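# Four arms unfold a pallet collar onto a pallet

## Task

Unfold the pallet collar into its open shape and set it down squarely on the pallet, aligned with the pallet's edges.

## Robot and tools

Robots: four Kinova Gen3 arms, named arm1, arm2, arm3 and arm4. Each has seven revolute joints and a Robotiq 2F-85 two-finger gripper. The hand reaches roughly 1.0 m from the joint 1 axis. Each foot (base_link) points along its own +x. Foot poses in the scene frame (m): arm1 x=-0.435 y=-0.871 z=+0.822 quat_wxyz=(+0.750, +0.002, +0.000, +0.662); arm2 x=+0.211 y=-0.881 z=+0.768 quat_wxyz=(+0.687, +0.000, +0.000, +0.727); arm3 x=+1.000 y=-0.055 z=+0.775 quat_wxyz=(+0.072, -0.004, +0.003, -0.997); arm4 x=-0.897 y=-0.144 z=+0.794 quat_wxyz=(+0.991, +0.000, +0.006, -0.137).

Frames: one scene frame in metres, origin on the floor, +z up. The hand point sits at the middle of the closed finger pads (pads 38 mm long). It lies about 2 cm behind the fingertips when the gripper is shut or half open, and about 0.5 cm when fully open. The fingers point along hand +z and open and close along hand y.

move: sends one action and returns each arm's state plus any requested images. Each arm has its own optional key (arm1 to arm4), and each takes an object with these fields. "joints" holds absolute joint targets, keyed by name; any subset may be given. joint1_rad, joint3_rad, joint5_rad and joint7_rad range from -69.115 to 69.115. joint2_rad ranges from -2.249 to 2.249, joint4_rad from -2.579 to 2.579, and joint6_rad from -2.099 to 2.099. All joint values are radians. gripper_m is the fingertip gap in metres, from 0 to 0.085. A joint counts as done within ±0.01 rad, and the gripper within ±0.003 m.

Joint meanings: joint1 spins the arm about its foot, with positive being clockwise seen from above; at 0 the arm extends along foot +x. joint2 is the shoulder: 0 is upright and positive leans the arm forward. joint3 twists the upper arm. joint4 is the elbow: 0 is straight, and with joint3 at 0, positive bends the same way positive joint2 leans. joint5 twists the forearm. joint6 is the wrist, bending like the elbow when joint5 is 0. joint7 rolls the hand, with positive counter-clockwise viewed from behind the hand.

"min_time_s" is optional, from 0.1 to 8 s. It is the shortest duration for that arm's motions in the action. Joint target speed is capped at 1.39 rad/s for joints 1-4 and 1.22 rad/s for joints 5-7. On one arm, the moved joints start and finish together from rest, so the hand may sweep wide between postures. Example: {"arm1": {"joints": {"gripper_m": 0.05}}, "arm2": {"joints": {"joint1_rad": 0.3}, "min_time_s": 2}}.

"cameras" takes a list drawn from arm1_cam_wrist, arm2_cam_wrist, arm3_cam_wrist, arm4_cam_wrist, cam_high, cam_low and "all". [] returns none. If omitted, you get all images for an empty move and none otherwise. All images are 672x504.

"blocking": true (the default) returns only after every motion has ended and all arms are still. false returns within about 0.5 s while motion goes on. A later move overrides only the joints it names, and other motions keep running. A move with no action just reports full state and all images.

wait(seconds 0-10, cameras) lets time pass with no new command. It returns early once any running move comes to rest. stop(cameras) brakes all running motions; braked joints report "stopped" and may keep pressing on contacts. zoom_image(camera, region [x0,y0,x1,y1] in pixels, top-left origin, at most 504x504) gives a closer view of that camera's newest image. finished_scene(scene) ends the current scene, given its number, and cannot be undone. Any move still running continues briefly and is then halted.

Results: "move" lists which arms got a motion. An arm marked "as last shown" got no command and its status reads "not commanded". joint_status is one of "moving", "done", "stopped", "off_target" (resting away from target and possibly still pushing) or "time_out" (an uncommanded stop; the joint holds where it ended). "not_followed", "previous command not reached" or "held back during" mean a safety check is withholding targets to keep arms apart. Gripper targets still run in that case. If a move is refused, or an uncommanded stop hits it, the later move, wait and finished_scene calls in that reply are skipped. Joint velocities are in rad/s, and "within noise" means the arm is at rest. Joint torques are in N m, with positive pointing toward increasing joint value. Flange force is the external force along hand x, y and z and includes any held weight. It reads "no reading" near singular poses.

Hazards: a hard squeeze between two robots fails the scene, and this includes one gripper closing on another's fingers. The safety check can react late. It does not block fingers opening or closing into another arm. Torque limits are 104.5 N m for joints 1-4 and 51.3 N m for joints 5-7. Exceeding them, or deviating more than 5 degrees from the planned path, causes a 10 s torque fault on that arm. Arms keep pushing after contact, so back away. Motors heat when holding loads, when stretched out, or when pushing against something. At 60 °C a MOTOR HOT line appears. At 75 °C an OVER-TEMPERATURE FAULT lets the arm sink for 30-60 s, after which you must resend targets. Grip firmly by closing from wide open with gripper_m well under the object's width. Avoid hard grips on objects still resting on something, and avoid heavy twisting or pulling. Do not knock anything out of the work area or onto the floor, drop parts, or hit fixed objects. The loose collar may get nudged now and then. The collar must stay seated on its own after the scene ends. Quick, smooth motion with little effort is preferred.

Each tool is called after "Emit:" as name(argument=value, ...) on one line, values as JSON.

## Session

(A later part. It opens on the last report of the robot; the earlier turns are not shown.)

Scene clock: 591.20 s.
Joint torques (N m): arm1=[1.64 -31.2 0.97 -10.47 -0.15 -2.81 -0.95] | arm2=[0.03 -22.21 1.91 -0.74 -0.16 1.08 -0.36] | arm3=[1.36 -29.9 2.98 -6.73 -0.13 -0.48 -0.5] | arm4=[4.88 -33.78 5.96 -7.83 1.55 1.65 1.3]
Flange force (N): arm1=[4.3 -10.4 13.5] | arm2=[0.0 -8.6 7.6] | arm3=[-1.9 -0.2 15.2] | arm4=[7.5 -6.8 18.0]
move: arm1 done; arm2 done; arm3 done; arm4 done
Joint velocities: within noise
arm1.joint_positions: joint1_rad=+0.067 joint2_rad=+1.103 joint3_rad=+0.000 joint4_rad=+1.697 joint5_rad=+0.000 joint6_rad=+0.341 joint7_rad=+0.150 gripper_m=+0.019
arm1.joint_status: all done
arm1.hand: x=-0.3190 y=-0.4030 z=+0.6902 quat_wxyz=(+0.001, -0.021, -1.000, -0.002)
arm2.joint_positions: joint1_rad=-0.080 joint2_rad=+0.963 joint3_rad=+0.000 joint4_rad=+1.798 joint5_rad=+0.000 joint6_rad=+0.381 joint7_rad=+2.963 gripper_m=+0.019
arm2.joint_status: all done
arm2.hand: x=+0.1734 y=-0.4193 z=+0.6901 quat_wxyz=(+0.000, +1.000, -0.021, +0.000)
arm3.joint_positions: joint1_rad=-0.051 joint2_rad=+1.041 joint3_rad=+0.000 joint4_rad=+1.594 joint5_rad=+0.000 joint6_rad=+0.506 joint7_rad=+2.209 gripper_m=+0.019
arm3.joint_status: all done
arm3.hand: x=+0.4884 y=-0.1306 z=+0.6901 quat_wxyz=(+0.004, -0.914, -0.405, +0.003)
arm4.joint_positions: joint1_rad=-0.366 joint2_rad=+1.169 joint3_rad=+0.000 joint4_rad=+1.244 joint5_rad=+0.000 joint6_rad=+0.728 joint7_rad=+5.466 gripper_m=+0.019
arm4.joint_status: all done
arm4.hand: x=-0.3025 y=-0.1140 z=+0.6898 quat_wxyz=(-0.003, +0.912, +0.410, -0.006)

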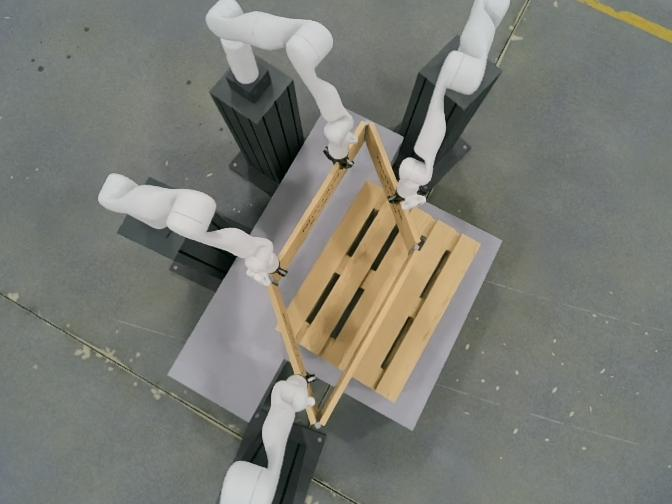

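Excellent. Continue steps 5–8.

Emit:
move(arm1={"joints":{"joint1_rad":0.1269,"joint2_rad":1.1312,"joint4_rad":1.5805,"joint6_rad":0.4299,"joint7_rad":0.2067},"min_time_s":3.5}, arm2={"joints":{"joint1_rad":-0.0014,"joint2_rad":0.9812,"joint4_rad":1.7288,"joint6_rad":0.4316,"joint7_rad":3.0390},"min_time_s":3.5}, arm3={"joints":{"joint1_rad":0.0719,"joint2_rad":1.0555,"joint4_rad":1.5490,"joint6_rad":0.5371,"joint7_rad":2.5041},"min_time_s":3.5}, arm4={"joints":{"joint1_rad":-0.4681,"joint2_rad":1.1552,"joint4_rad":1.2856,"joint6_rad":0.7008,"joint7_rad":5.5369},"min_time_s":3.5}, cameras=[])

Emit:
move(arm1={"joints":{"joint1_rad":0.1798,"joint2_rad":1.1665,"joint4_rad":1.4512,"joint6_rad":0.5239,"joint7_rad":0.2565},"min_time_s":3.5}, arm2={"joints":{"joint1_rad":0.0712,"joint2_rad":1.0043,"joint4_rad":1.6476,"joint6_rad":0.4897,"joint7_rad":3.1085},"min_time_s":3.5}, arm3={"joints":{"joint1_rad":0.1707,"joint2_rad":1.0880,"joint4_rad":1.4486,"joint6_rad":0.6049,"joint7_rad":2.7751},"min_time_s":3.5}, arm4={"joints":{"joint1_rad":-0.5589,"joint2_rad":1.1400,"joint4_rad":1.3318,"joint6_rad":0.6698,"joint7_rad":5.6185},"min_time_s":3.5}, cameras=[])

Emit:
move(arm1={"joints":{"joint1_rad":0.2267,"joint2_rad":1.2106,"joint4_rad":1.3062,"joint6_rad":0.6247,"joint7_rad":0.3003},"min_time_s":3.5}, arm2={"joints":{"joint1_rad":0.1377,"joint2_rad":1.0327,"joint4_rad":1.5543,"joint6_rad":0.5546,"joint7_rad":3.1719},"min_time_s":3.5}, arm3={"joints":{"joint1_rad":0.2418,"joint2_rad":1.1362,"joint4_rad":1.3074,"joint6_rad":0.6979,"joint7_rad":3.0187},"min_time_s":3.5}, arm4={"joints":{"joint1_rad":-0.6379,"joint2_rad":1.1229,"joint4_rad":1.3849,"joint6_rad":0.6338,"joint7_rad":5.7119},"min_time_s":3.5}, cameras=[])

Emit:
move(arm1={"joints":{"joint1_rad":0.2685,"joint2_rad":1.2655,"joint4_rad":1.1408,"joint6_rad":0.7352,"joint7_rad":0.3389},"min_time_s":3.5}, arm2={"joints":{"joint1_rad":0.1984,"joint2_rad":1.0671,"joint4_rad":1.4482,"joint6_rad":0.6263,"joint7_rad":3.2294},"min_time_s":3.5}, arm3={"joints":{"joint1_rad":0.2869,"joint2_rad":1.1980,"joint4_rad":1.1363,"joint6_rad":0.8073,"joint7_rad":3.2361},"min_time_s":3.5}, arm4={"joints":{"joint1_rad":-0.7040,"joint2_rad":1.1038,"joint4_rad":1.4457,"joint6_rad":0.5920,"joint7_rad":5.8181},"min_time_s":3.5}, cameras=["all"])

Scene clock: 599.70 s.
Joint torques (N m): arm1=[1 -33.51 0.22 -12.88 -0.42 -3.55 -1.03] | arm2=[-0.19 -23.13 1.55 -0.99 -0.31 1.28 -0.43] | arm3=[1.48 -31.11 3.45 -8.28 0.22 -1.14 -0.35] | arm4=[6.25 -33.61 7.33 -8.07 2.02 1.34 1.33]
Flange force (N): arm1=[3.9 -12.9 13.3] | arm2=[1.2 -9.4 8.4] | arm3=[-1.0 1.3 14.9] | arm4=[9.2 -8.8 17.8]
move: arm1 done; arm2 done; arm3 done; arm4 done
Joint velocities: within noise
arm1.joint_positions: joint1_rad=+0.127 joint2_rad=+1.131 joint3_rad=+0.000 joint4_rad=+1.580 joint5_rad=+0.000 joint6_rad=+0.430 joint7_rad=+0.207 gripper_m=+0.019
arm1.joint_status: all done
arm1.hand: x=-0.2836 y=-0.3809 z=+0.6901 quat_wxyz=(+0.001, -0.023, -1.000, -0.002)
arm2.joint_positions: joint1_rad=-0.001 joint2_rad=+0.981 joint3_rad=+0.000 joint4_rad=+1.729 joint5_rad=+0.000 joint6_rad=+0.432 joint7_rad=+3.039 gripper_m=+0.019
arm2.joint_status: all done
arm2.hand: x=+0.2087 y=-0.3987 z=+0.6901 quat_wxyz=(+0.000, +1.000, -0.023, +0.000)
arm3.joint_positions: joint1_rad=+0.072 joint2_rad=+1.056 joint3_rad=+0.000 joint4_rad=+1.549 joint5_rad=+0.000 joint6_rad=+0.537 joint7_rad=+2.504 gripper_m=+0.019
arm3.joint_status: all done
arm3.hand: x=+0.4716 y=-0.0685 z=+0.6901 quat_wxyz=(+0.005, -0.876, -0.482, +0.002)
arm4.joint_positions: joint1_rad=-0.468 joint2_rad=+1.155 joint3_rad=+0.000 joint4_rad=+1.286 joint5_rad=+0.000 joint6_rad=+0.701 joint7_rad=+5.537 gripper_m=+0.019
arm4.joint_status: all done
arm4.hand: x=-0.3172 y=-0.0554 z=+0.6899 quat_wxyz=(-0.004, +0.873, +0.487, -0.005)

Scene clock: 603.50 s.
Joint torques (N m): arm1=[0.27 -35.97 -0.61 -15.1 -0.75 -4.24 -1.14] | arm2=[-0.67 -24.19 0.97 -1.37 -0.54 1.39 -0.53] | arm3=[1.35 -32.84 3.51 -9.93 0.49 -1.67 -0.25] | arm4=[7.48 -32.96 8.66 -7.86 2.37 1.27 1.4]
Flange force (N): arm1=[3.6 -15.3 13.5] | arm2=[2.9 -10.4 9.0] | arm3=[-0.8 2.3 14.8] | arm4=[11.4 -10.1 17.4]
move: arm1 done; arm2 done; arm3 done; arm4 done
Joint velocities: within noise
arm1.joint_positions: joint1_rad=+0.180 joint2_rad=+1.167 joint3_rad=+0.000 joint4_rad=+1.451 joint5_rad=+0.000 joint6_rad=+0.524 joint7_rad=+0.256 gripper_m=+0.019
arm1.joint_status: all done
arm1.hand: x=-0.2482 y=-0.3587 z=+0.6901 quat_wxyz=(+0.001, -0.024, -1.000, -0.002)
arm2.joint_positions: joint1_rad=+0.071 joint2_rad=+1.004 joint3_rad=+0.000 joint4_rad=+1.648 joint5_rad=+0.000 joint6_rad=+0.490 joint7_rad=+3.108 gripper_m=+0.019
arm2.joint_status: all done
arm2.hand: x=+0.2439 y=-0.3781 z=+0.6901 quat_wxyz=(+0.000, +1.000, -0.024, +0.000)
arm3.joint_positions: joint1_rad=+0.171 joint2_rad=+1.088 joint3_rad=+0.000 joint4_rad=+1.449 joint5_rad=+0.000 joint6_rad=+0.605 joint7_rad=+2.775 gripper_m=+0.019
arm3.joint_status: all done
arm3.hand: x=+0.4483 y=-0.0157 z=+0.6901 quat_wxyz=(+0.005, -0.831, -0.556, +0.002)
arm4.joint_positions: joint1_rad=-0.559 joint2_rad=+1.140 joint3_rad=+0.000 joint4_rad=+1.332 joint5_rad=+0.000 joint6_rad=+0.670 joint7_rad=+5.619 gripper_m=+0.019
arm4.joint_status: all done
arm4.hand: x=-0.3374 y=-0.0058 z=+0.6899 quat_wxyz=(-0.004, +0.828, +0.560, -0.005)

Scene clock: 607.30 s.
Joint torques (N m): arm1=[-1.15 -38.53 -1.98 -17.11 -1.36 -4.93 -1.27] | arm2=[-1.07 -25.49 0.37 -1.87 -0.82 1.47 -0.66] | arm3=[1.1 -34.83 3.46 -11.66 0.77 -2.14 -0.09] | arm4=[8.99 -32.43 10.39 -7.7 2.9 1.11 1.51]
Flange force (N): arm1=[2.2 -17.6 13.8] | arm2=[4.5 -11.4 9.8] | arm3=[-1.0 3.5 14.5] | arm4=[14.8 -11.1 17.2]
move: arm1 done; arm2 done; arm3 done; arm4 done
Joint velocities: within noise
arm1.joint_positions: joint1_rad=+0.227 joint2_rad=+1.211 joint3_rad=+0.000 joint4_rad=+1.306 joint5_rad=+0.000 joint6_rad=+0.625 joint7_rad=+0.300 gripper_m=+0.019
arm1.joint_status: all done
arm1.hand: x=-0.2129 y=-0.3365 z=+0.6902 quat_wxyz=(+0.001, -0.026, -1.000, -0.002)
arm2.joint_positions: joint1_rad=+0.138 joint2_rad=+1.033 joint3_rad=+0.000 joint4_rad=+1.554 joint5_rad=+0.000 joint6_rad=+0.555 joint7_rad=+3.172 gripper_m=+0.019
arm2.joint_status: all done
arm2.hand: x=+0.2792 y=-0.3575 z=+0.6901 quat_wxyz=(+0.000, +1.000, -0.026, +0.000)
arm3.joint_positions: joint1_rad=+0.242 joint2_rad=+1.136 joint3_rad=+0.000 joint4_rad=+1.307 joint5_rad=+0.000 joint6_rad=+0.698 joint7_rad=+3.019 gripper_m=+0.019
arm3.joint_status: all done
arm3.hand: x=+0.4204 y=+0.0264 z=+0.6902 quat_wxyz=(+0.005, -0.780, -0.625, +0.002)
arm4.joint_positions: joint1_rad=-0.638 joint2_rad=+1.123 joint3_rad=+0.000 joint4_rad=+1.385 joint5_rad=+0.000 joint6_rad=+0.634 joint7_rad=+5.712 gripper_m=+0.019
arm4.joint_status: all done
arm4.hand: x=-0.3613 y=+0.0337 z=+0.6899 quat_wxyz=(-0.005, +0.777, +0.630, -0.004)

Scene clock: 611.10 s.
Joint torques (N m): arm1=[-2.77 -40.82 -3.32 -18.67 -2.06 -5.55 -1.34] | arm2=[-1.94 -27.59 -0.7 -3.36 -1.17 1.15 -0.7] | arm3=[-0.1 -36.49 2.49 -13.03 0.58 -2.5 0.03] | arm4=[10.35 -32.08 12.17 -7.84 3.38 0.8 1.62]
Flange force (N): arm1=[0.7 -19.1 13.7] | arm2=[6.5 -10.6 10.9] | arm3=[-0.1 4.2 13.8] | arm4=[18.2 -12.0 17.2]
move: arm1 done; arm2 done; arm3 done; arm4 done
Joint velocities: within noise
arm1.joint_positions: joint1_rad=+0.269 joint2_rad=+1.265 joint3_rad=+0.000 joint4_rad=+1.141 joint5_rad=+0.000 joint6_rad=+0.735 joint7_rad=+0.339 gripper_m=+0.019
arm1.joint_status: all done
arm1.hand: x=-0.1776 y=-0.3144 z=+0.6902 quat_wxyz=(+0.001, -0.027, -1.000, -0.002)
arm2.joint_positions: joint1_rad=+0.198 joint2_rad=+1.067 joint3_rad=+0.000 joint4_rad=+1.448 joint5_rad=+0.000 joint6_rad=+0.626 joint7_rad=+3.229 gripper_m=+0.019
arm2.joint_status: all done
arm2.hand: x=+0.3145 y=-0.3369 z=+0.6901 quat_wxyz=(+0.000, +1.000, -0.027, +0.000)
arm3.joint_positions: joint1_rad=+0.287 joint2_rad=+1.198 joint3_rad=+0.000 joint4_rad=+1.136 joint5_rad=+0.000 joint6_rad=+0.807 joint7_rad=+3.236 gripper_m=+0.019
arm3.joint_status: all done
arm3.hand: x=+0.3897 y=+0.0574 z=+0.6902 quat_wxyz=(+0.005, -0.724, -0.690, +0.001)
arm4.joint_positions: joint1_rad=-0.704 joint2_rad=+1.104 joint3_rad=+0.000 joint4_rad=+1.446 joint5_rad=+0.000 joint6_rad=+0.592 joint7_rad=+5.818 gripper_m=+0.019
arm4.joint_status: all done
arm4.hand: x=-0.3872 y=+0.0629 z=+0.6900 quat_wxyz=(-0.005, +0.720, +0.694, -0.004)
pictures: arm1_cam_wrist, arm2_cam_wrist, arm3_cam_wrist, arm4_cam_wrist, cam_high, cam_low
arm1_cam_wrist: T_world_to_cam=[[0.04152, 0.99848, 0.03633, 0.29091], [0.99886, -0.04234, 0.02211, 0.20159], [0.02362, 0.03537, -0.99909, 0.85404]] pos_world=[-0.23361, -0.31214, 0.83824]
arm2_cam_wrist: T_world_to_cam=[[-0.04823, -0.99884, -0.00162, -0.32153], [-0.99883, 0.04823, 0.00288, 0.38319], [-0.00279, 0.00176, -0.99999, 0.83571]] pos_world=[0.36957, -0.34111, 0.83408]
arm3_cam_wrist: T_world_to_cam=[[0.99929, -0.03672, -0.00877, -0.3821], [-0.03665, -0.9993, 0.00767, 0.11895], [-0.00905, -0.00734, -0.99993, 0.8416]] pos_world=[0.3938, 0.11102, 0.83728]
arm4_cam_wrist: T_world_to_cam=[[0.99948, -0.03157, -0.00691, 0.39196], [-0.03158, -0.9995, -0.00255, 0.10316], [-0.00682, 0.00276, -0.99997, 0.83591]] pos_world=[-0.38279, 0.11317, 0.83886]

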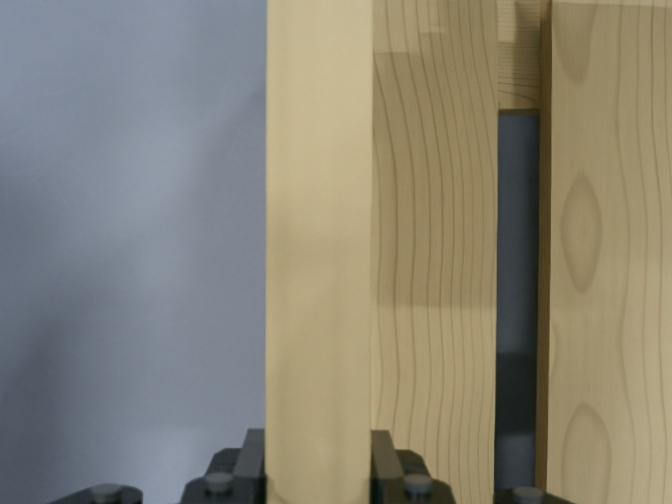

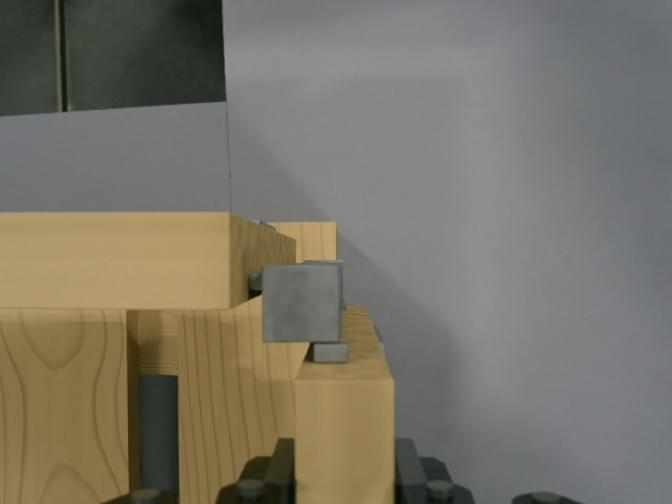

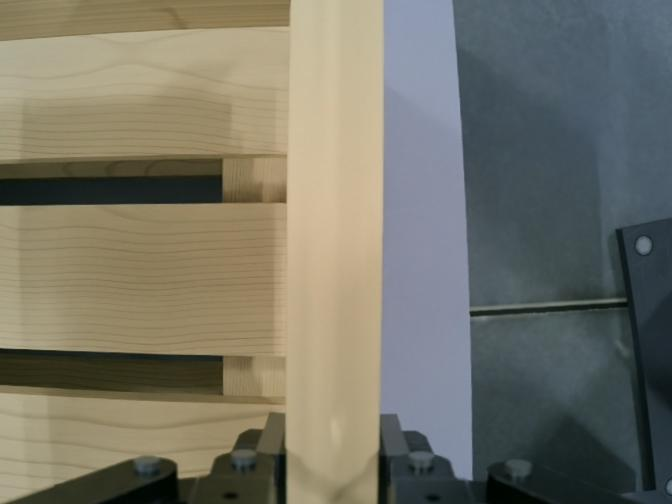

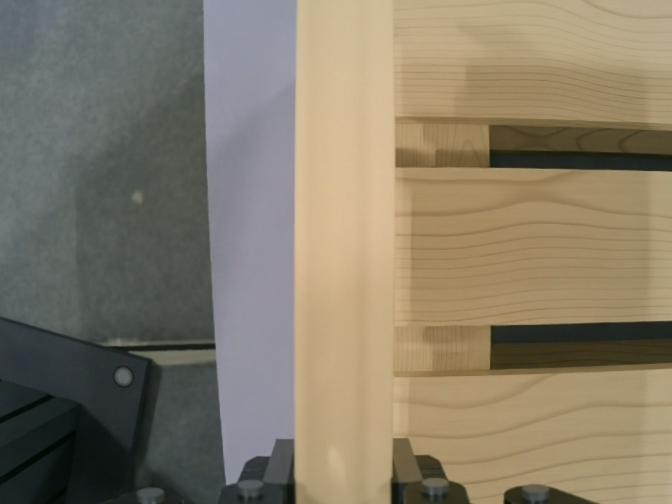

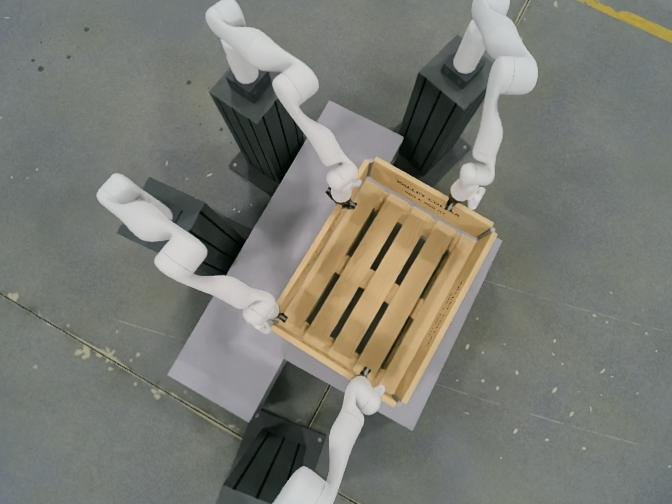

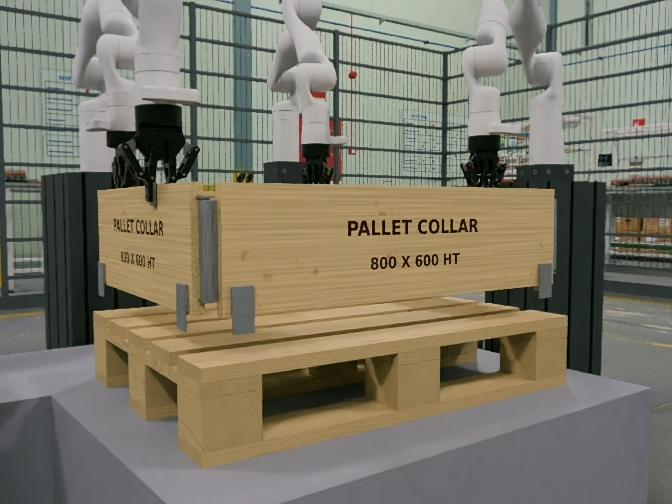

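Emit:
zoom_image(camera="arm2_cam_wrist", region=[180, 180, 440, 400])

Emit:
zoom_image(camera="cam_low", region=[60, 240, 320, 480])

Emit:
zoom_image(camera="cam_low", region=[440, 200, 640, 400])

Scaled by 1.938.

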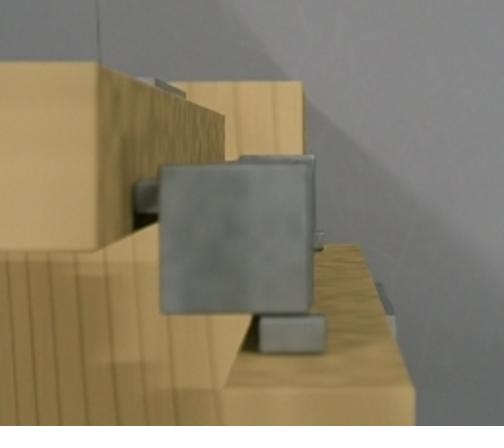

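Scaled by 1.938 from the camera's image (finer frame: 960x720).

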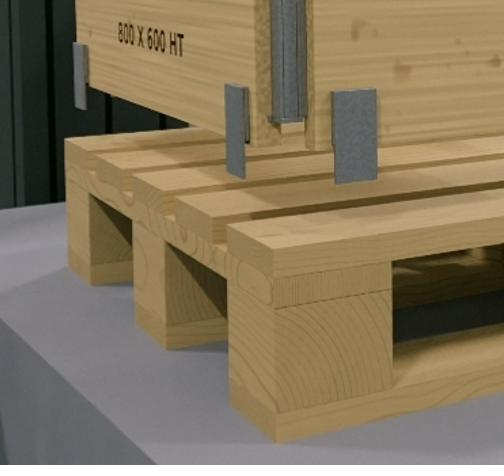

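Scaled by 2.520 from the camera's image (finer frame: 960x720).

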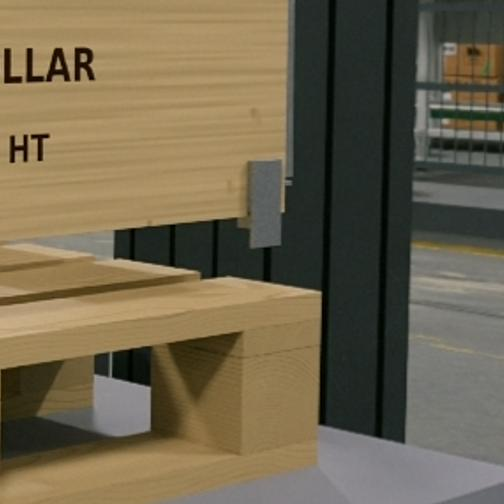

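Emit:
move(arm1={"joints":{"joint1_rad":0.2739,"joint2_rad":1.3562,"joint4_rad":1.0182,"joint6_rad":0.7672,"joint7_rad":0.3443},"min_time_s":3.5}, arm2={"joints":{"joint1_rad":0.2115,"joint2_rad":1.1482,"joint4_rad":1.3642,"joint6_rad":0.6292,"joint7_rad":3.2425},"min_time_s":3.5}, arm3={"joints":{"joint1_rad":0.3124,"joint2_rad":1.2416,"joint4_rad":1.1515,"joint6_rad":0.7485,"joint7_rad":3.2616},"min_time_s":3.5}, arm4={"joints":{"joint1_rad":-0.7255,"joint2_rad":1.1841,"joint4_rad":1.3609,"joint6_rad":0.5966,"joint7_rad":5.7966},"min_time_s":3.5}, cameras=["arm1_cam_wrist","arm2_cam_wrist","arm3_cam_wrist","arm4_cam_wrist","cam_low"])

Emit:
zoom_image(camera="cam_low", region=[60, 240, 320, 480])

Emit:
zoom_image(camera="cam_low", region=[440, 200, 640, 400])

Emit:
zoom_image(camera="arm2_cam_wrist", region=[180, 180, 440, 400])

Scene clock: 637.70 s.
Joint torques (N m): arm1=[0.2 -36.08 -0.54 -11.53 -0.71 -1 -0.94] | arm2=[-1.46 -27.88 0.3 -4.22 -0.53 0.7 -0.42] | arm3=[0.99 -35.51 3.38 -10.72 0.74 -1.28 -0.16] | arm4=[3.73 -33.7 4.64 -8.69 1.02 0.34 1.33]
Flange force (N): arm1=[1.4 -5.8 13.8] | arm2=[4.8 -8.0 9.2] | arm3=[-1.1 0.6 14.8] | arm4=[6.1 -7.6 17.2]
move: arm1 done; arm2 done; arm3 done; arm4 done
MOTOR HOT: the motor of arm4's joint2_rad reports 61 °C; the controller stops that arm at 75 °C. To cool a motor, set the load down, stop pushing, or move to a pose that needs little force.
Joint velocities: within noise
arm1.joint_positions: joint1_rad=+0.274 joint2_rad=+1.356 joint3_rad=+0.000 joint4_rad=+1.018 joint5_rad=+0.000 joint6_rad=+0.767 joint7_rad=+0.344 gripper_m=+0.019
arm1.joint_status: all done
arm1.hand: x=-0.1680 y=-0.2999 z=+0.6601 quat_wxyz=(+0.001, -0.027, -1.000, -0.002)
arm2.joint_positions: joint1_rad=+0.212 joint2_rad=+1.148 joint3_rad=+0.000 joint4_rad=+1.364 joint5_rad=+0.000 joint6_rad=+0.629 joint7_rad=+3.242 gripper_m=+0.019
arm2.joint_status: all done
arm2.hand: x=+0.3241 y=-0.3225 z=+0.6601 quat_wxyz=(+0.000, +1.000, -0.027, +0.000)
arm3.joint_positions: joint1_rad=+0.312 joint2_rad=+1.242 joint3_rad=+0.000 joint4_rad=+1.152 joint5_rad=+0.000 joint6_rad=+0.748 joint7_rad=+3.262 gripper_m=+0.019
arm3.joint_status: all done
arm3.hand: x=+0.3993 y=+0.0720 z=+0.6600 quat_wxyz=(+0.005, -0.724, -0.690, +0.001)
arm4.joint_positions: joint1_rad=-0.726 joint2_rad=+1.184 joint3_rad=+0.000 joint4_rad=+1.361 joint5_rad=+0.000 joint6_rad=+0.597 joint7_rad=+5.797 gripper_m=+0.019
arm4.joint_status: all done
arm4.hand: x=-0.3785 y=+0.0805 z=+0.6599 quat_wxyz=(-0.005, +0.720, +0.694, -0.004)
arm1_cam_wrist: T_world_to_cam=[[0.04143, 0.99848, 0.03623, 0.27719], [0.99886, -0.04224, 0.02212, 0.1934], [0.02362, 0.03527, -0.9991, 0.8233]] pos_world=[-0.22411, -0.29763, 0.80824]
arm2_cam_wrist: T_world_to_cam=[[-0.04823, -0.99884, -0.00152, -0.30681], [-0.99883, 0.04823, 0.00287, 0.39217], [-0.00279, 0.00166, -0.99999, 0.80568]] pos_world=[0.37917, -0.32671, 0.80408]
arm3_cam_wrist: T_world_to_cam=[[0.99929, -0.03672, -0.00877, -0.39143], [-0.03665, -0.9993, 0.00767, 0.13403], [-0.00905, -0.00734, -0.99993, 0.8116]] pos_world=[0.4034, 0.12552, 0.80708]
arm4_cam_wrist: T_world_to_cam=[[0.99948, -0.03147, -0.00701, 0.38378], [-0.03149, -0.9995, -0.00255, 0.12098], [-0.00692, 0.00276, -0.99997, 0.80589]] pos_world=[-0.37419, 0.13077, 0.80886]

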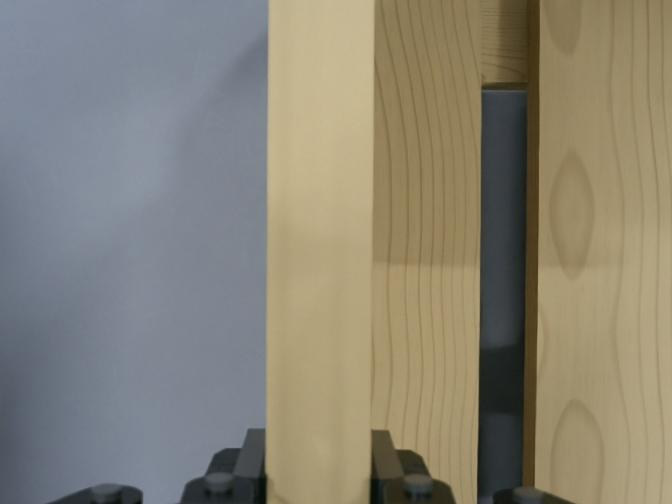

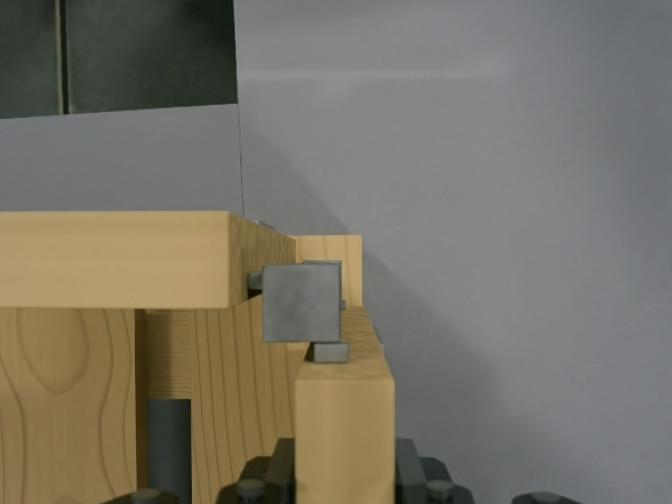

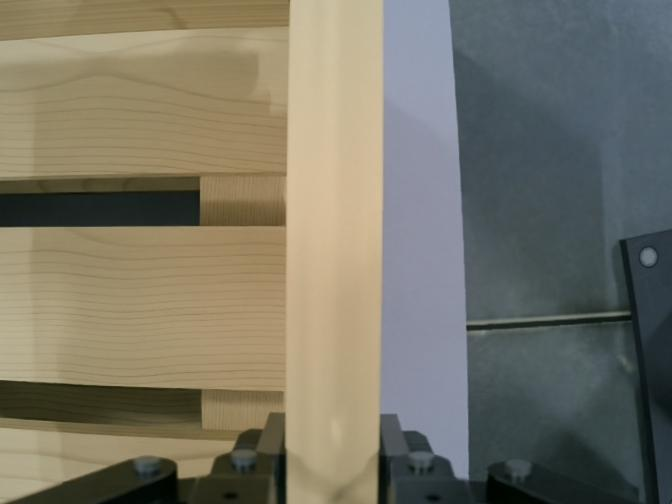

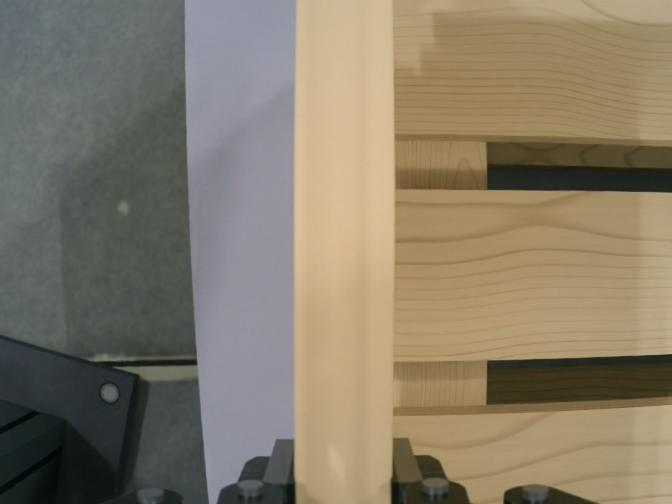

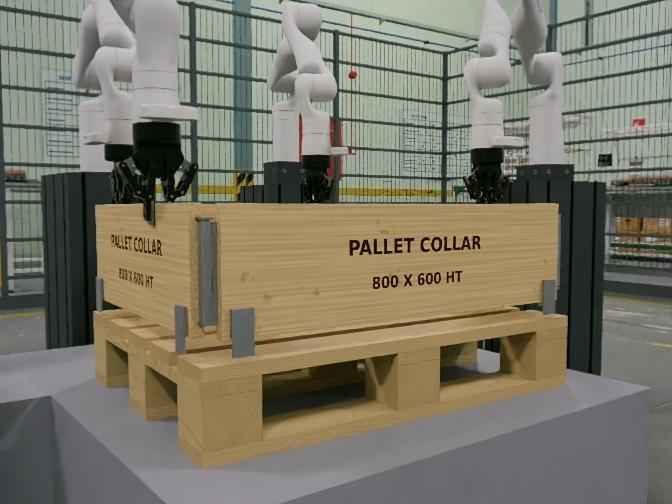

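Scaled by 1.938 from the camera's image (finer frame: 960x720).

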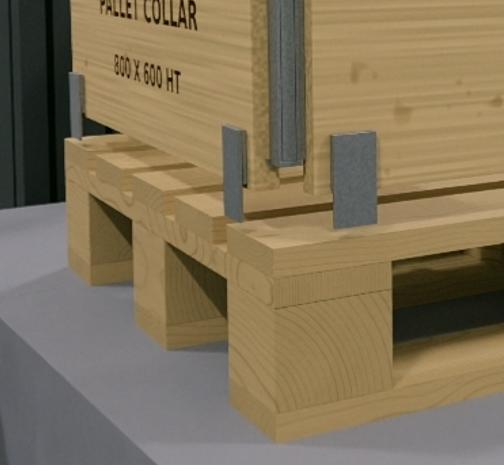

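Scaled by 2.520 from the camera's image (finer frame: 960x720).

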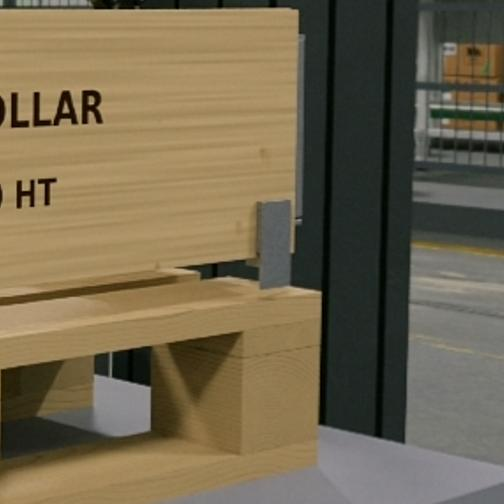

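Scaled by 1.938.

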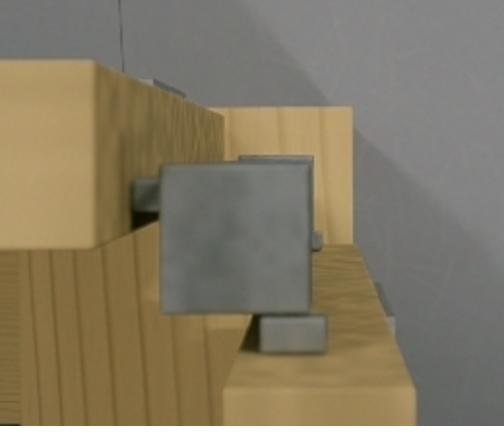

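Emit:
move(arm1={"joints":{"joint1_rad":0.2724,"joint2_rad":1.3757,"joint4_rad":0.9941,"joint6_rad":0.7718,"joint7_rad":0.3428},"min_time_s":2}, arm2={"joints":{"joint1_rad":0.2111,"joint2_rad":1.1660,"joint4_rad":1.3473,"joint6_rad":0.6283,"joint7_rad":3.2421},"min_time_s":2}, arm3={"joints":{"joint1_rad":0.3172,"joint2_rad":1.2556,"joint4_rad":1.1442,"joint6_rad":0.7418,"joint7_rad":3.2664},"min_time_s":2}, arm4={"joints":{"joint1_rad":-0.7299,"joint2_rad":1.2002,"joint4_rad":1.3484,"joint6_rad":0.5930,"joint7_rad":5.7922},"min_time_s":2}, cameras=["arm2_cam_wrist","cam_low","cam_high"])

Emit:
zoom_image(camera="arm2_cam_wrist", region=[260, 200, 420, 340])

Emit:
zoom_image(camera="cam_low", region=[80, 280, 280, 430])

Emit:
zoom_image(camera="cam_low", region=[480, 250, 620, 360])

Scene clock: 661.63 s.
Joint torques (N m): arm1=[-0.26 -36.01 -0.92 -11.48 -0.85 -0.98 -0.94] | arm2=[-1.09 -28.08 0.57 -4.22 -0.42 0.79 -0.32] | arm3=[1 -35.55 3.37 -10.62 0.69 -1.24 -0.18] | arm4=[3.62 -33.76 4.67 -8.54 1.07 0.43 1.42]
Flange force (N): arm1=[0.7 -6.1 13.4] | arm2=[3.9 -7.9 9.5] | arm3=[-1.1 0.6 14.8] | arm4=[6.1 -7.5 17.2]
move: arm1 done; arm2 done; arm3 done; arm4 done
MOTOR HOT: still on. The motor of arm4's joint2_rad reports 60 °C.
Joint velocities: within noise
arm1.joint_positions: joint1_rad=+0.272 joint2_rad=+1.376 joint3_rad=+0.000 joint4_rad=+0.994 joint5_rad=+0.000 joint6_rad=+0.772 joint7_rad=+0.343 gripper_m=+0.019
arm1.joint_status: all done
arm1.hand: x=-0.1678 y=-0.2970 z=+0.6531 quat_wxyz=(+0.001, -0.027, -1.000, -0.002)
arm2.joint_positions: joint1_rad=+0.211 joint2_rad=+1.166 joint3_rad=+0.000 joint4_rad=+1.347 joint5_rad=+0.000 joint6_rad=+0.628 joint7_rad=+3.242 gripper_m=+0.019
arm2.joint_status: all done
arm2.hand: x=+0.3243 y=-0.3197 z=+0.6531 quat_wxyz=(+0.000, +1.000, -0.027, +0.000)
arm3.joint_positions: joint1_rad=+0.317 joint2_rad=+1.256 joint3_rad=+0.000 joint4_rad=+1.144 joint5_rad=+0.000 joint6_rad=+0.742 joint7_rad=+3.266 gripper_m=+0.019
arm3.joint_status: all done
arm3.hand: x=+0.3996 y=+0.0749 z=+0.6530 quat_wxyz=(+0.005, -0.724, -0.690, +0.001)
arm4.joint_positions: joint1_rad=-0.730 joint2_rad=+1.200 joint3_rad=+0.000 joint4_rad=+1.348 joint5_rad=+0.000 joint6_rad=+0.593 joint7_rad=+5.792 gripper_m=+0.019
arm4.joint_status: all done
arm4.hand: x=-0.3782 y=+0.0835 z=+0.6530 quat_wxyz=(-0.005, +0.720, +0.694, -0.004)
pictures: arm2_cam_wrist, cam_high, cam_low
arm2_cam_wrist: T_world_to_cam=[[-0.04813, -0.99884, -0.00162, -0.30398], [-0.99884, 0.04812, 0.00287, 0.39222], [-0.00279, 0.00176, -0.99999, 0.7987]] pos_world=[0.37937, -0.32391, 0.79708]

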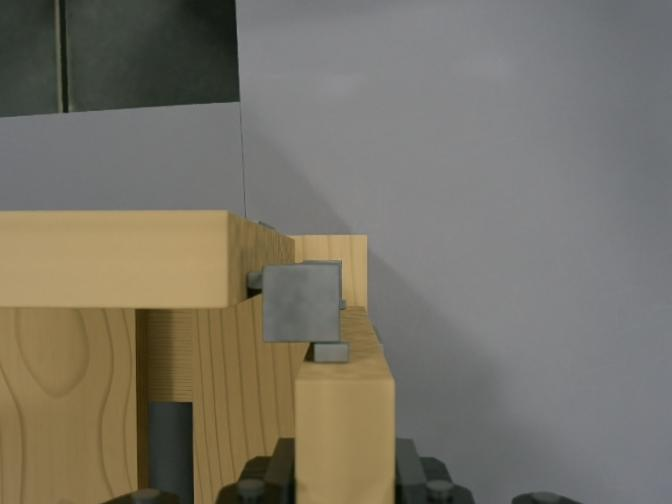

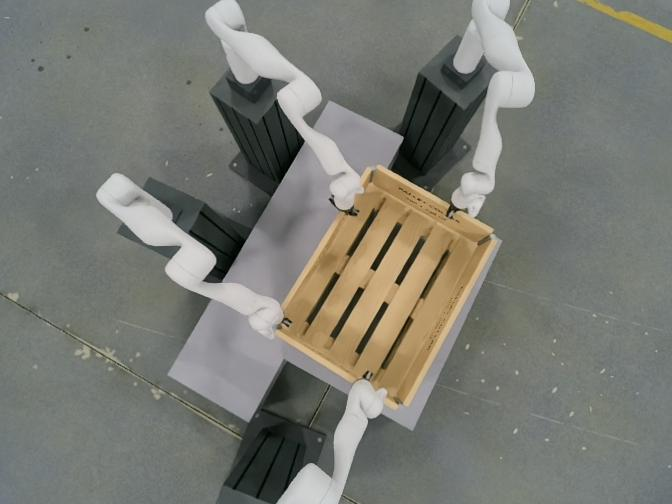

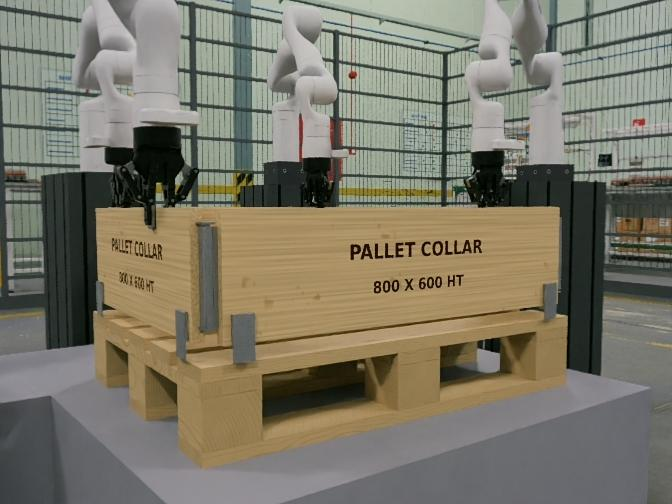

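Scaled by 3.150.

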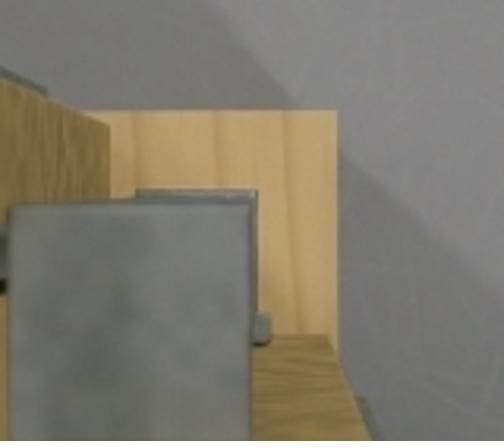

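Scaled by 2.520 from the camera's image (finer frame: 960x720).

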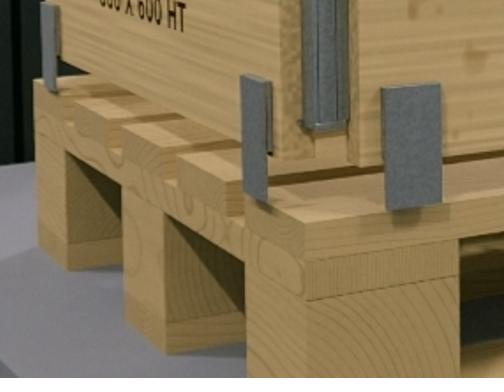

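Scaled by 3.600 from the camera's image (finer frame: 960x720).

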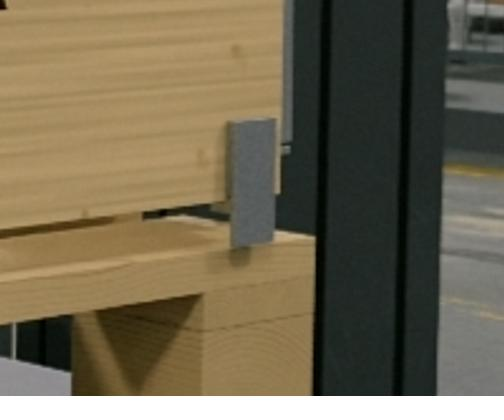

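Emit:
move(arm1={"joints":{"joint1_rad":0.2733,"joint2_rad":1.3823,"joint4_rad":0.9886,"joint6_rad":0.7707,"joint7_rad":0.3437},"min_time_s":1}, arm2={"joints":{"joint1_rad":0.2121,"joint2_rad":1.1721,"joint4_rad":1.3446,"joint6_rad":0.6249,"joint7_rad":3.2431},"min_time_s":1}, arm3={"joints":{"joint1_rad":0.3174,"joint2_rad":1.2604,"joint4_rad":1.1445,"joint6_rad":0.7367,"joint7_rad":3.2666},"min_time_s":1}, arm4={"joints":{"joint1_rad":-0.7295,"joint2_rad":1.2071,"joint4_rad":1.3433,"joint6_rad":0.5912,"joint7_rad":5.7926},"min_time_s":1}, cameras=[])

Emit:
move(arm1={"joints":{"joint2_rad":1.3926,"joint4_rad":0.9818,"joint6_rad":0.7672},"min_time_s":1.5}, arm2={"joints":{"joint2_rad":1.1820,"joint4_rad":1.3409,"joint6_rad":0.6187},"min_time_s":1.5}, arm3={"joints":{"joint2_rad":1.2701,"joint4_rad":1.1400,"joint6_rad":0.7315},"min_time_s":1.5}, arm4={"joints":{"joint2_rad":1.2172,"joint4_rad":1.3388,"joint6_rad":0.5856},"min_time_s":1.5}, cameras=["cam_low","arm2_cam_wrist"])

Emit:
zoom_image(camera="cam_low", region=[80, 280, 280, 430])

Emit:
zoom_image(camera="cam_low", region=[480, 250, 620, 360])

Scene clock: 670.00 s.
Joint torques (N m): arm1=[0.3 -35.88 -0.46 -11.15 -0.65 -0.79 -0.92] | arm2=[-1.37 -27.96 0.39 -4.11 -0.52 0.77 -0.41] | arm3=[1.1 -35.67 3.52 -10.69 0.71 -1.33 -0.21] | arm4=[3.42 -33.91 4.36 -8.64 0.9 0.36 1.35]
Flange force (N): arm1=[1.3 -5.1 13.6] | arm2=[4.6 -8.0 9.3] | arm3=[-1.2 0.6 14.9] | arm4=[5.6 -7.5 17.2]
move: arm1 done; arm2 done; arm3 done; arm4 done
MOTOR HOT: still on. The motor of arm4's joint2_rad reports 60 °C.
Joint velocities: within noise
arm1.joint_positions: joint1_rad=+0.273 joint2_rad=+1.382 joint3_rad=+0.000 joint4_rad=+0.989 joint5_rad=+0.000 joint6_rad=+0.771 joint7_rad=+0.344 gripper_m=+0.019
arm1.joint_status: all done
arm1.hand: x=-0.1672 y=-0.2970 z=+0.6502 quat_wxyz=(+0.001, -0.027, -1.000, -0.002)
arm2.joint_positions: joint1_rad=+0.212 joint2_rad=+1.172 joint3_rad=+0.000 joint4_rad=+1.345 joint5_rad=+0.000 joint6_rad=+0.625 joint7_rad=+3.243 gripper_m=+0.019
arm2.joint_status: all done
arm2.hand: x=+0.3249 y=-0.3197 z=+0.6501 quat_wxyz=(+0.000, +1.000, -0.027, +0.000)
arm3.joint_positions: joint1_rad=+0.317 joint2_rad=+1.260 joint3_rad=+0.000 joint4_rad=+1.145 joint5_rad=+0.000 joint6_rad=+0.737 joint7_rad=+3.267 gripper_m=+0.019
arm3.joint_status: all done
arm3.hand: x=+0.4001 y=+0.0750 z=+0.6500 quat_wxyz=(+0.005, -0.724, -0.690, +0.001)
arm4.joint_positions: joint1_rad=-0.730 joint2_rad=+1.207 joint3_rad=+0.000 joint4_rad=+1.343 joint5_rad=+0.000 joint6_rad=+0.591 joint7_rad=+5.793 gripper_m=+0.019
arm4.joint_status: all done
arm4.hand: x=-0.3776 y=+0.0836 z=+0.6500 quat_wxyz=(-0.005, +0.720, +0.694, -0.004)

Scene clock: 671.80 s.
Joint torques (N m): arm1=[0.21 -35.66 -0.57 -11.08 -0.79 -0.75 -1.04] | arm2=[-1.07 -28.16 0.6 -4.16 -0.43 0.81 -0.39] | arm3=[1.22 -35.51 3.62 -10.46 0.71 -1.22 -0.23] | arm4=[3.5 -33.95 4.46 -8.44 0.94 0.42 1.32]
Flange force (N): arm1=[1.1 -5.6 13.2] | arm2=[3.9 -7.7 9.6] | arm3=[-1.3 0.4 14.8] | arm4=[5.8 -7.2 17.4]
move: arm1 done; arm2 done; arm3 done; arm4 done
MOTOR HOT: still on. The motor of arm4's joint2_rad reports 60 °C.
Joint velocities: within noise
arm1.joint_positions: joint1_rad=+0.273 joint2_rad=+1.393 joint3_rad=+0.000 joint4_rad=+0.982 joint5_rad=+0.000 joint6_rad=+0.767 joint7_rad=+0.344 gripper_m=+0.019
arm1.joint_status: all done
arm1.hand: x=-0.1672 y=-0.2969 z=+0.6451 quat_wxyz=(+0.001, -0.027, -1.000, -0.002)
arm2.joint_positions: joint1_rad=+0.212 joint2_rad=+1.182 joint3_rad=+0.000 joint4_rad=+1.341 joint5_rad=+0.000 joint6_rad=+0.619 joint7_rad=+3.243 gripper_m=+0.019
arm2.joint_status: all done
arm2.hand: x=+0.3249 y=-0.3197 z=+0.6451 quat_wxyz=(+0.000, +1.000, -0.027, +0.000)
arm3.joint_positions: joint1_rad=+0.317 joint2_rad=+1.270 joint3_rad=+0.000 joint4_rad=+1.140 joint5_rad=+0.000 joint6_rad=+0.732 joint7_rad=+3.267 gripper_m=+0.019
arm3.joint_status: all done
arm3.hand: x=+0.4001 y=+0.0750 z=+0.6450 quat_wxyz=(+0.005, -0.724, -0.690, +0.001)
arm4.joint_positions: joint1_rad=-0.729 joint2_rad=+1.217 joint3_rad=+0.000 joint4_rad=+1.339 joint5_rad=+0.000 joint6_rad=+0.586 joint7_rad=+5.793 gripper_m=+0.019
arm4.joint_status: all done
arm4.hand: x=-0.3776 y=+0.0836 z=+0.6450 quat_wxyz=(-0.005, +0.720, +0.694, -0.004)
pictures: arm2_cam_wrist, cam_low
arm2_cam_wrist: T_world_to_cam=[[-0.04823, -0.99884, -0.00162, -0.30382], [-0.99883, 0.04823, 0.00288, 0.39287], [-0.00279, 0.00176, -0.99999, 0.7908]] pos_world=[0.37997, -0.32381, 0.78918]

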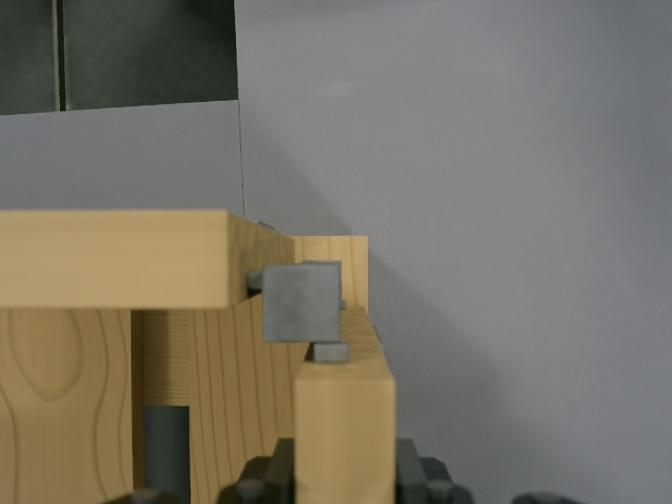

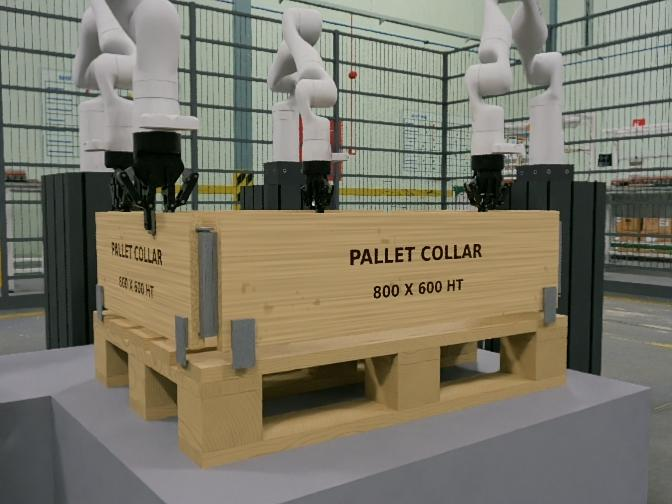

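Scaled by 2.520 from the camera's image (finer frame: 960x720).

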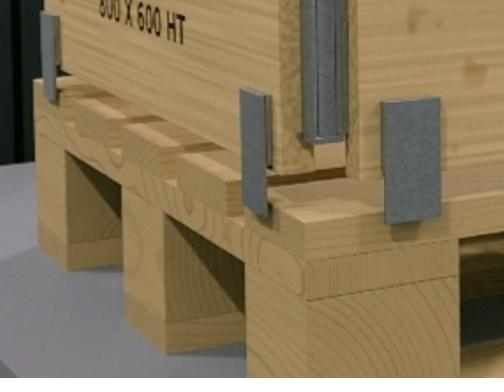

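Scaled by 3.600 from the camera's image (finer frame: 960x720).

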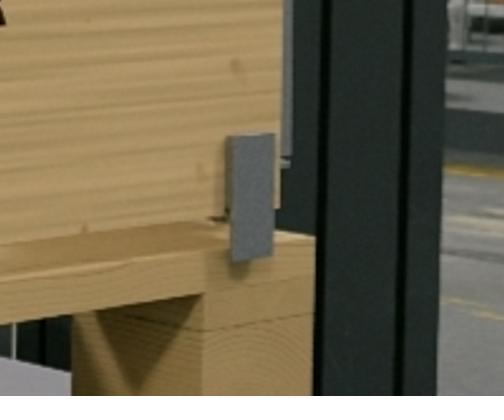

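Emit:
move(arm1={"joints":{"joint2_rad":1.4029,"joint4_rad":0.9750,"joint6_rad":0.7638},"min_time_s":1.5}, arm2={"joints":{"joint2_rad":1.1920,"joint4_rad":1.3372,"joint6_rad":0.6125},"min_time_s":1.5}, arm3={"joints":{"joint2_rad":1.2798,"joint4_rad":1.1355,"joint6_rad":0.7263},"min_time_s":1.5}, arm4={"joints":{"joint2_rad":1.2274,"joint4_rad":1.3344,"joint6_rad":0.5798},"min_time_s":1.5}, cameras=[])

Emit:
wait(seconds=0.3, cameras=[])

Scene clock: 675.37 s.
Joint torques (N m): arm1=[0.07 -35.66 -0.65 -10.88 -0.75 -0.71 -0.93] | arm2=[-0.86 -28.11 0.86 -4.07 -0.35 0.84 -0.36] | arm3=[1.21 -35.3 3.6 -10.09 0.71 -1.02 -0.23] | arm4=[3.11 -33.88 4.08 -8.23 0.81 0.56 1.33]
Flange force (N): arm1=[0.8 -4.9 13.4] | arm2=[3.5 -7.7 9.6] | arm3=[-1.2 -0.2 14.8] | arm4=[5.3 -6.8 17.4]
move: arm1 done; arm2 done; arm3 done; arm4 done
MOTOR HOT: still on. The motor of arm4's joint2_rad reports 60 °C.
Joint velocities: within noise
arm1.joint_positions: joint1_rad=+0.273 joint2_rad=+1.403 joint3_rad=+0.000 joint4_rad=+0.975 joint5_rad=+0.000 joint6_rad=+0.764 joint7_rad=+0.344 gripper_m=+0.019
arm1.joint_status: all done
arm1.hand: x=-0.1673 y=-0.2970 z=+0.6401 quat_wxyz=(+0.001, -0.027, -1.000, -0.002)
arm2.joint_positions: joint1_rad=+0.212 joint2_rad=+1.192 joint3_rad=+0.000 joint4_rad=+1.337 joint5_rad=+0.000 joint6_rad=+0.613 joint7_rad=+3.243 gripper_m=+0.019
arm2.joint_status: all done
arm2.hand: x=+0.3249 y=-0.3198 z=+0.6401 quat_wxyz=(+0.000, +1.000, -0.027, +0.000)
arm3.joint_positions: joint1_rad=+0.317 joint2_rad=+1.280 joint3_rad=+0.000 joint4_rad=+1.136 joint5_rad=+0.000 joint6_rad=+0.726 joint7_rad=+3.267 gripper_m=+0.019
arm3.joint_status: all done
arm3.hand: x=+0.4000 y=+0.0750 z=+0.6400 quat_wxyz=(+0.005, -0.724, -0.690, +0.001)
arm4.joint_positions: joint1_rad=-0.730 joint2_rad=+1.227 joint3_rad=+0.000 joint4_rad=+1.334 joint5_rad=+0.000 joint6_rad=+0.580 joint7_rad=+5.793 gripper_m=+0.019
arm4.joint_status: all done
arm4.hand: x=-0.3778 y=+0.0836 z=+0.6400 quat_wxyz=(-0.005, +0.720, +0.694, -0.004)

Scene clock: 675.67 s.
Joint torques (N m): arm1=[0.11 -35.64 -0.64 -10.87 -0.76 -0.7 -0.94] | arm2=[-0.94 -28.05 0.82 -4 -0.35 0.81 -0.39] | arm3=[1.28 -35.29 3.6 -10.09 0.7 -1.02 -0.23] | arm4=[3.12 -33.92 4.07 -8.17 0.8 0.52 1.28]
Flange force (N): arm1=[0.9 -4.9 13.3] | arm2=[3.8 -8.0 9.5] | arm3=[-1.3 -0.2 14.8] | arm4=[5.4 -6.3 17.5]
MOTOR HOT: still on. The motor of arm4's joint2_rad reports 60 °C.
Joint velocities: within noise
arm1.joint_positions: joint1_rad=+0.273 joint2_rad=+1.403 joint3_rad=+0.000 joint4_rad=+0.975 joint5_rad=+0.000 joint6_rad=+0.764 joint7_rad=+0.344 gripper_m=+0.019
arm1.joint_status: all done
arm1.hand: x=-0.1673 y=-0.2970 z=+0.6401 quat_wxyz=(+0.001, -0.027, -1.000, -0.002)
arm2.joint_positions: joint1_rad=+0.212 joint2_rad=+1.192 joint3_rad=+0.000 joint4_rad=+1.337 joint5_rad=+0.000 joint6_rad=+0.613 joint7_rad=+3.243 gripper_m=+0.019
arm2.joint_status: all done
arm2.hand: x=+0.3249 y=-0.3198 z=+0.6401 quat_wxyz=(+0.000, +1.000, -0.027, +0.000)
arm3.joint_positions: joint1_rad=+0.317 joint2_rad=+1.280 joint3_rad=+0.000 joint4_rad=+1.136 joint5_rad=+0.000 joint6_rad=+0.726 joint7_rad=+3.267 gripper_m=+0.019
arm3.joint_status: all done
arm3.hand: x=+0.4000 y=+0.0750 z=+0.6400 quat_wxyz=(+0.005, -0.724, -0.690, +0.001)
arm4.joint_positions: joint1_rad=-0.730 joint2_rad=+1.227 joint3_rad=+0.000 joint4_rad=+1.334 joint5_rad=+0.000 joint6_rad=+0.580 joint7_rad=+5.793 gripper_m=+0.019
arm4.joint_status: all done
arm4.hand: x=-0.3778 y=+0.0836 z=+0.6400 quat_wxyz=(-0.005, +0.720, +0.694, -0.004)
wait: 0.30 s; at rest by 0.27 s

Emit:
move(arm1={"joints":{"joint2_rad":1.4196,"joint4_rad":0.9630,"joint6_rad":0.7590},"min_time_s":2}, arm2={"joints":{"joint2_rad":1.2081,"joint4_rad":1.3304,"joint6_rad":0.6031},"min_time_s":2}, arm3={"joints":{"joint2_rad":1.2956,"joint4_rad":1.1274,"joint6_rad":0.7186},"min_time_s":2}, arm4={"joints":{"joint2_rad":1.2438,"joint4_rad":1.3264,"joint6_rad":0.5714},"min_time_s":2}, cameras=["cam_low"])

Emit:
zoom_image(camera="cam_low", region=[80, 280, 280, 430])

Scene clock: 680.77 s.
Joint torques (N m): arm1=[0.11 -35.9 -0.74 -11 -0.83 -0.79 -1.02] | arm2=[-0.92 -28.33 0.82 -4.16 -0.39 0.7 -0.4] | arm3=[1.17 -35.37 3.53 -10.1 0.64 -1.1 -0.26] | arm4=[3.4 -33.89 4.49 -8.02 0.91 0.55 1.29]
Flange force (N): arm1=[0.8 -5.2 13.4] | arm2=[3.7 -7.6 9.7] | arm3=[-1.1 0.0 14.7] | arm4=[5.8 -6.6 17.4]
move: arm1 done; arm2 done; arm3 done; arm4 done
MOTOR HOT: still on. The motor of arm4's joint2_rad reports 60 °C.
Joint velocities: within noise
arm1.joint_positions: joint1_rad=+0.273 joint2_rad=+1.420 joint3_rad=+0.000 joint4_rad=+0.963 joint5_rad=+0.000 joint6_rad=+0.759 joint7_rad=+0.344 gripper_m=+0.019
arm1.joint_status: all done
arm1.hand: x=-0.1673 y=-0.2969 z=+0.6321 quat_wxyz=(+0.001, -0.027, -1.000, -0.002)
arm2.joint_positions: joint1_rad=+0.212 joint2_rad=+1.208 joint3_rad=+0.000 joint4_rad=+1.330 joint5_rad=+0.000 joint6_rad=+0.603 joint7_rad=+3.243 gripper_m=+0.019
arm2.joint_status: all done
arm2.hand: x=+0.3249 y=-0.3197 z=+0.6321 quat_wxyz=(+0.000, +1.000, -0.027, +0.000)
arm3.joint_positions: joint1_rad=+0.317 joint2_rad=+1.296 joint3_rad=+0.000 joint4_rad=+1.127 joint5_rad=+0.000 joint6_rad=+0.719 joint7_rad=+3.267 gripper_m=+0.019
arm3.joint_status: all done
arm3.hand: x=+0.3999 y=+0.0751 z=+0.6320 quat_wxyz=(+0.005, -0.724, -0.690, +0.001)
arm4.joint_positions: joint1_rad=-0.730 joint2_rad=+1.244 joint3_rad=+0.000 joint4_rad=+1.326 joint5_rad=+0.000 joint6_rad=+0.571 joint7_rad=+5.793 gripper_m=+0.019
arm4.joint_status: all done
arm4.hand: x=-0.3778 y=+0.0836 z=+0.6320 quat_wxyz=(-0.005, +0.720, +0.694, -0.004)

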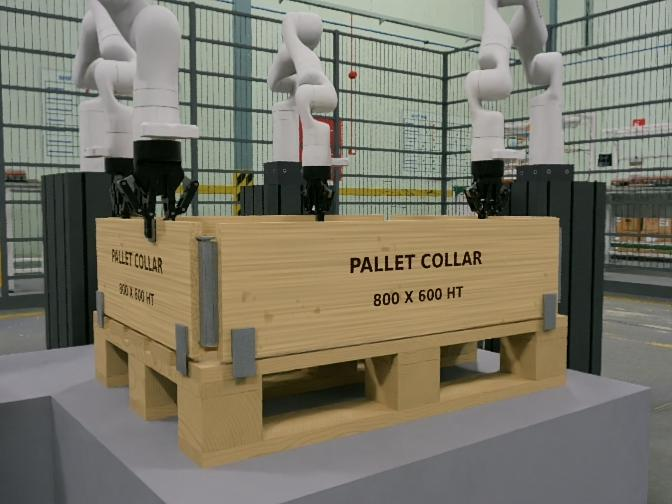

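Scaled by 2.520 from the camera's image (finer frame: 960x720).

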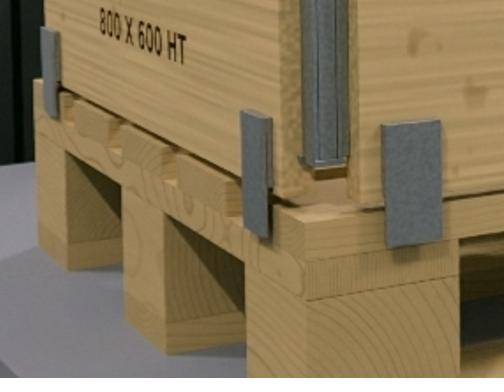

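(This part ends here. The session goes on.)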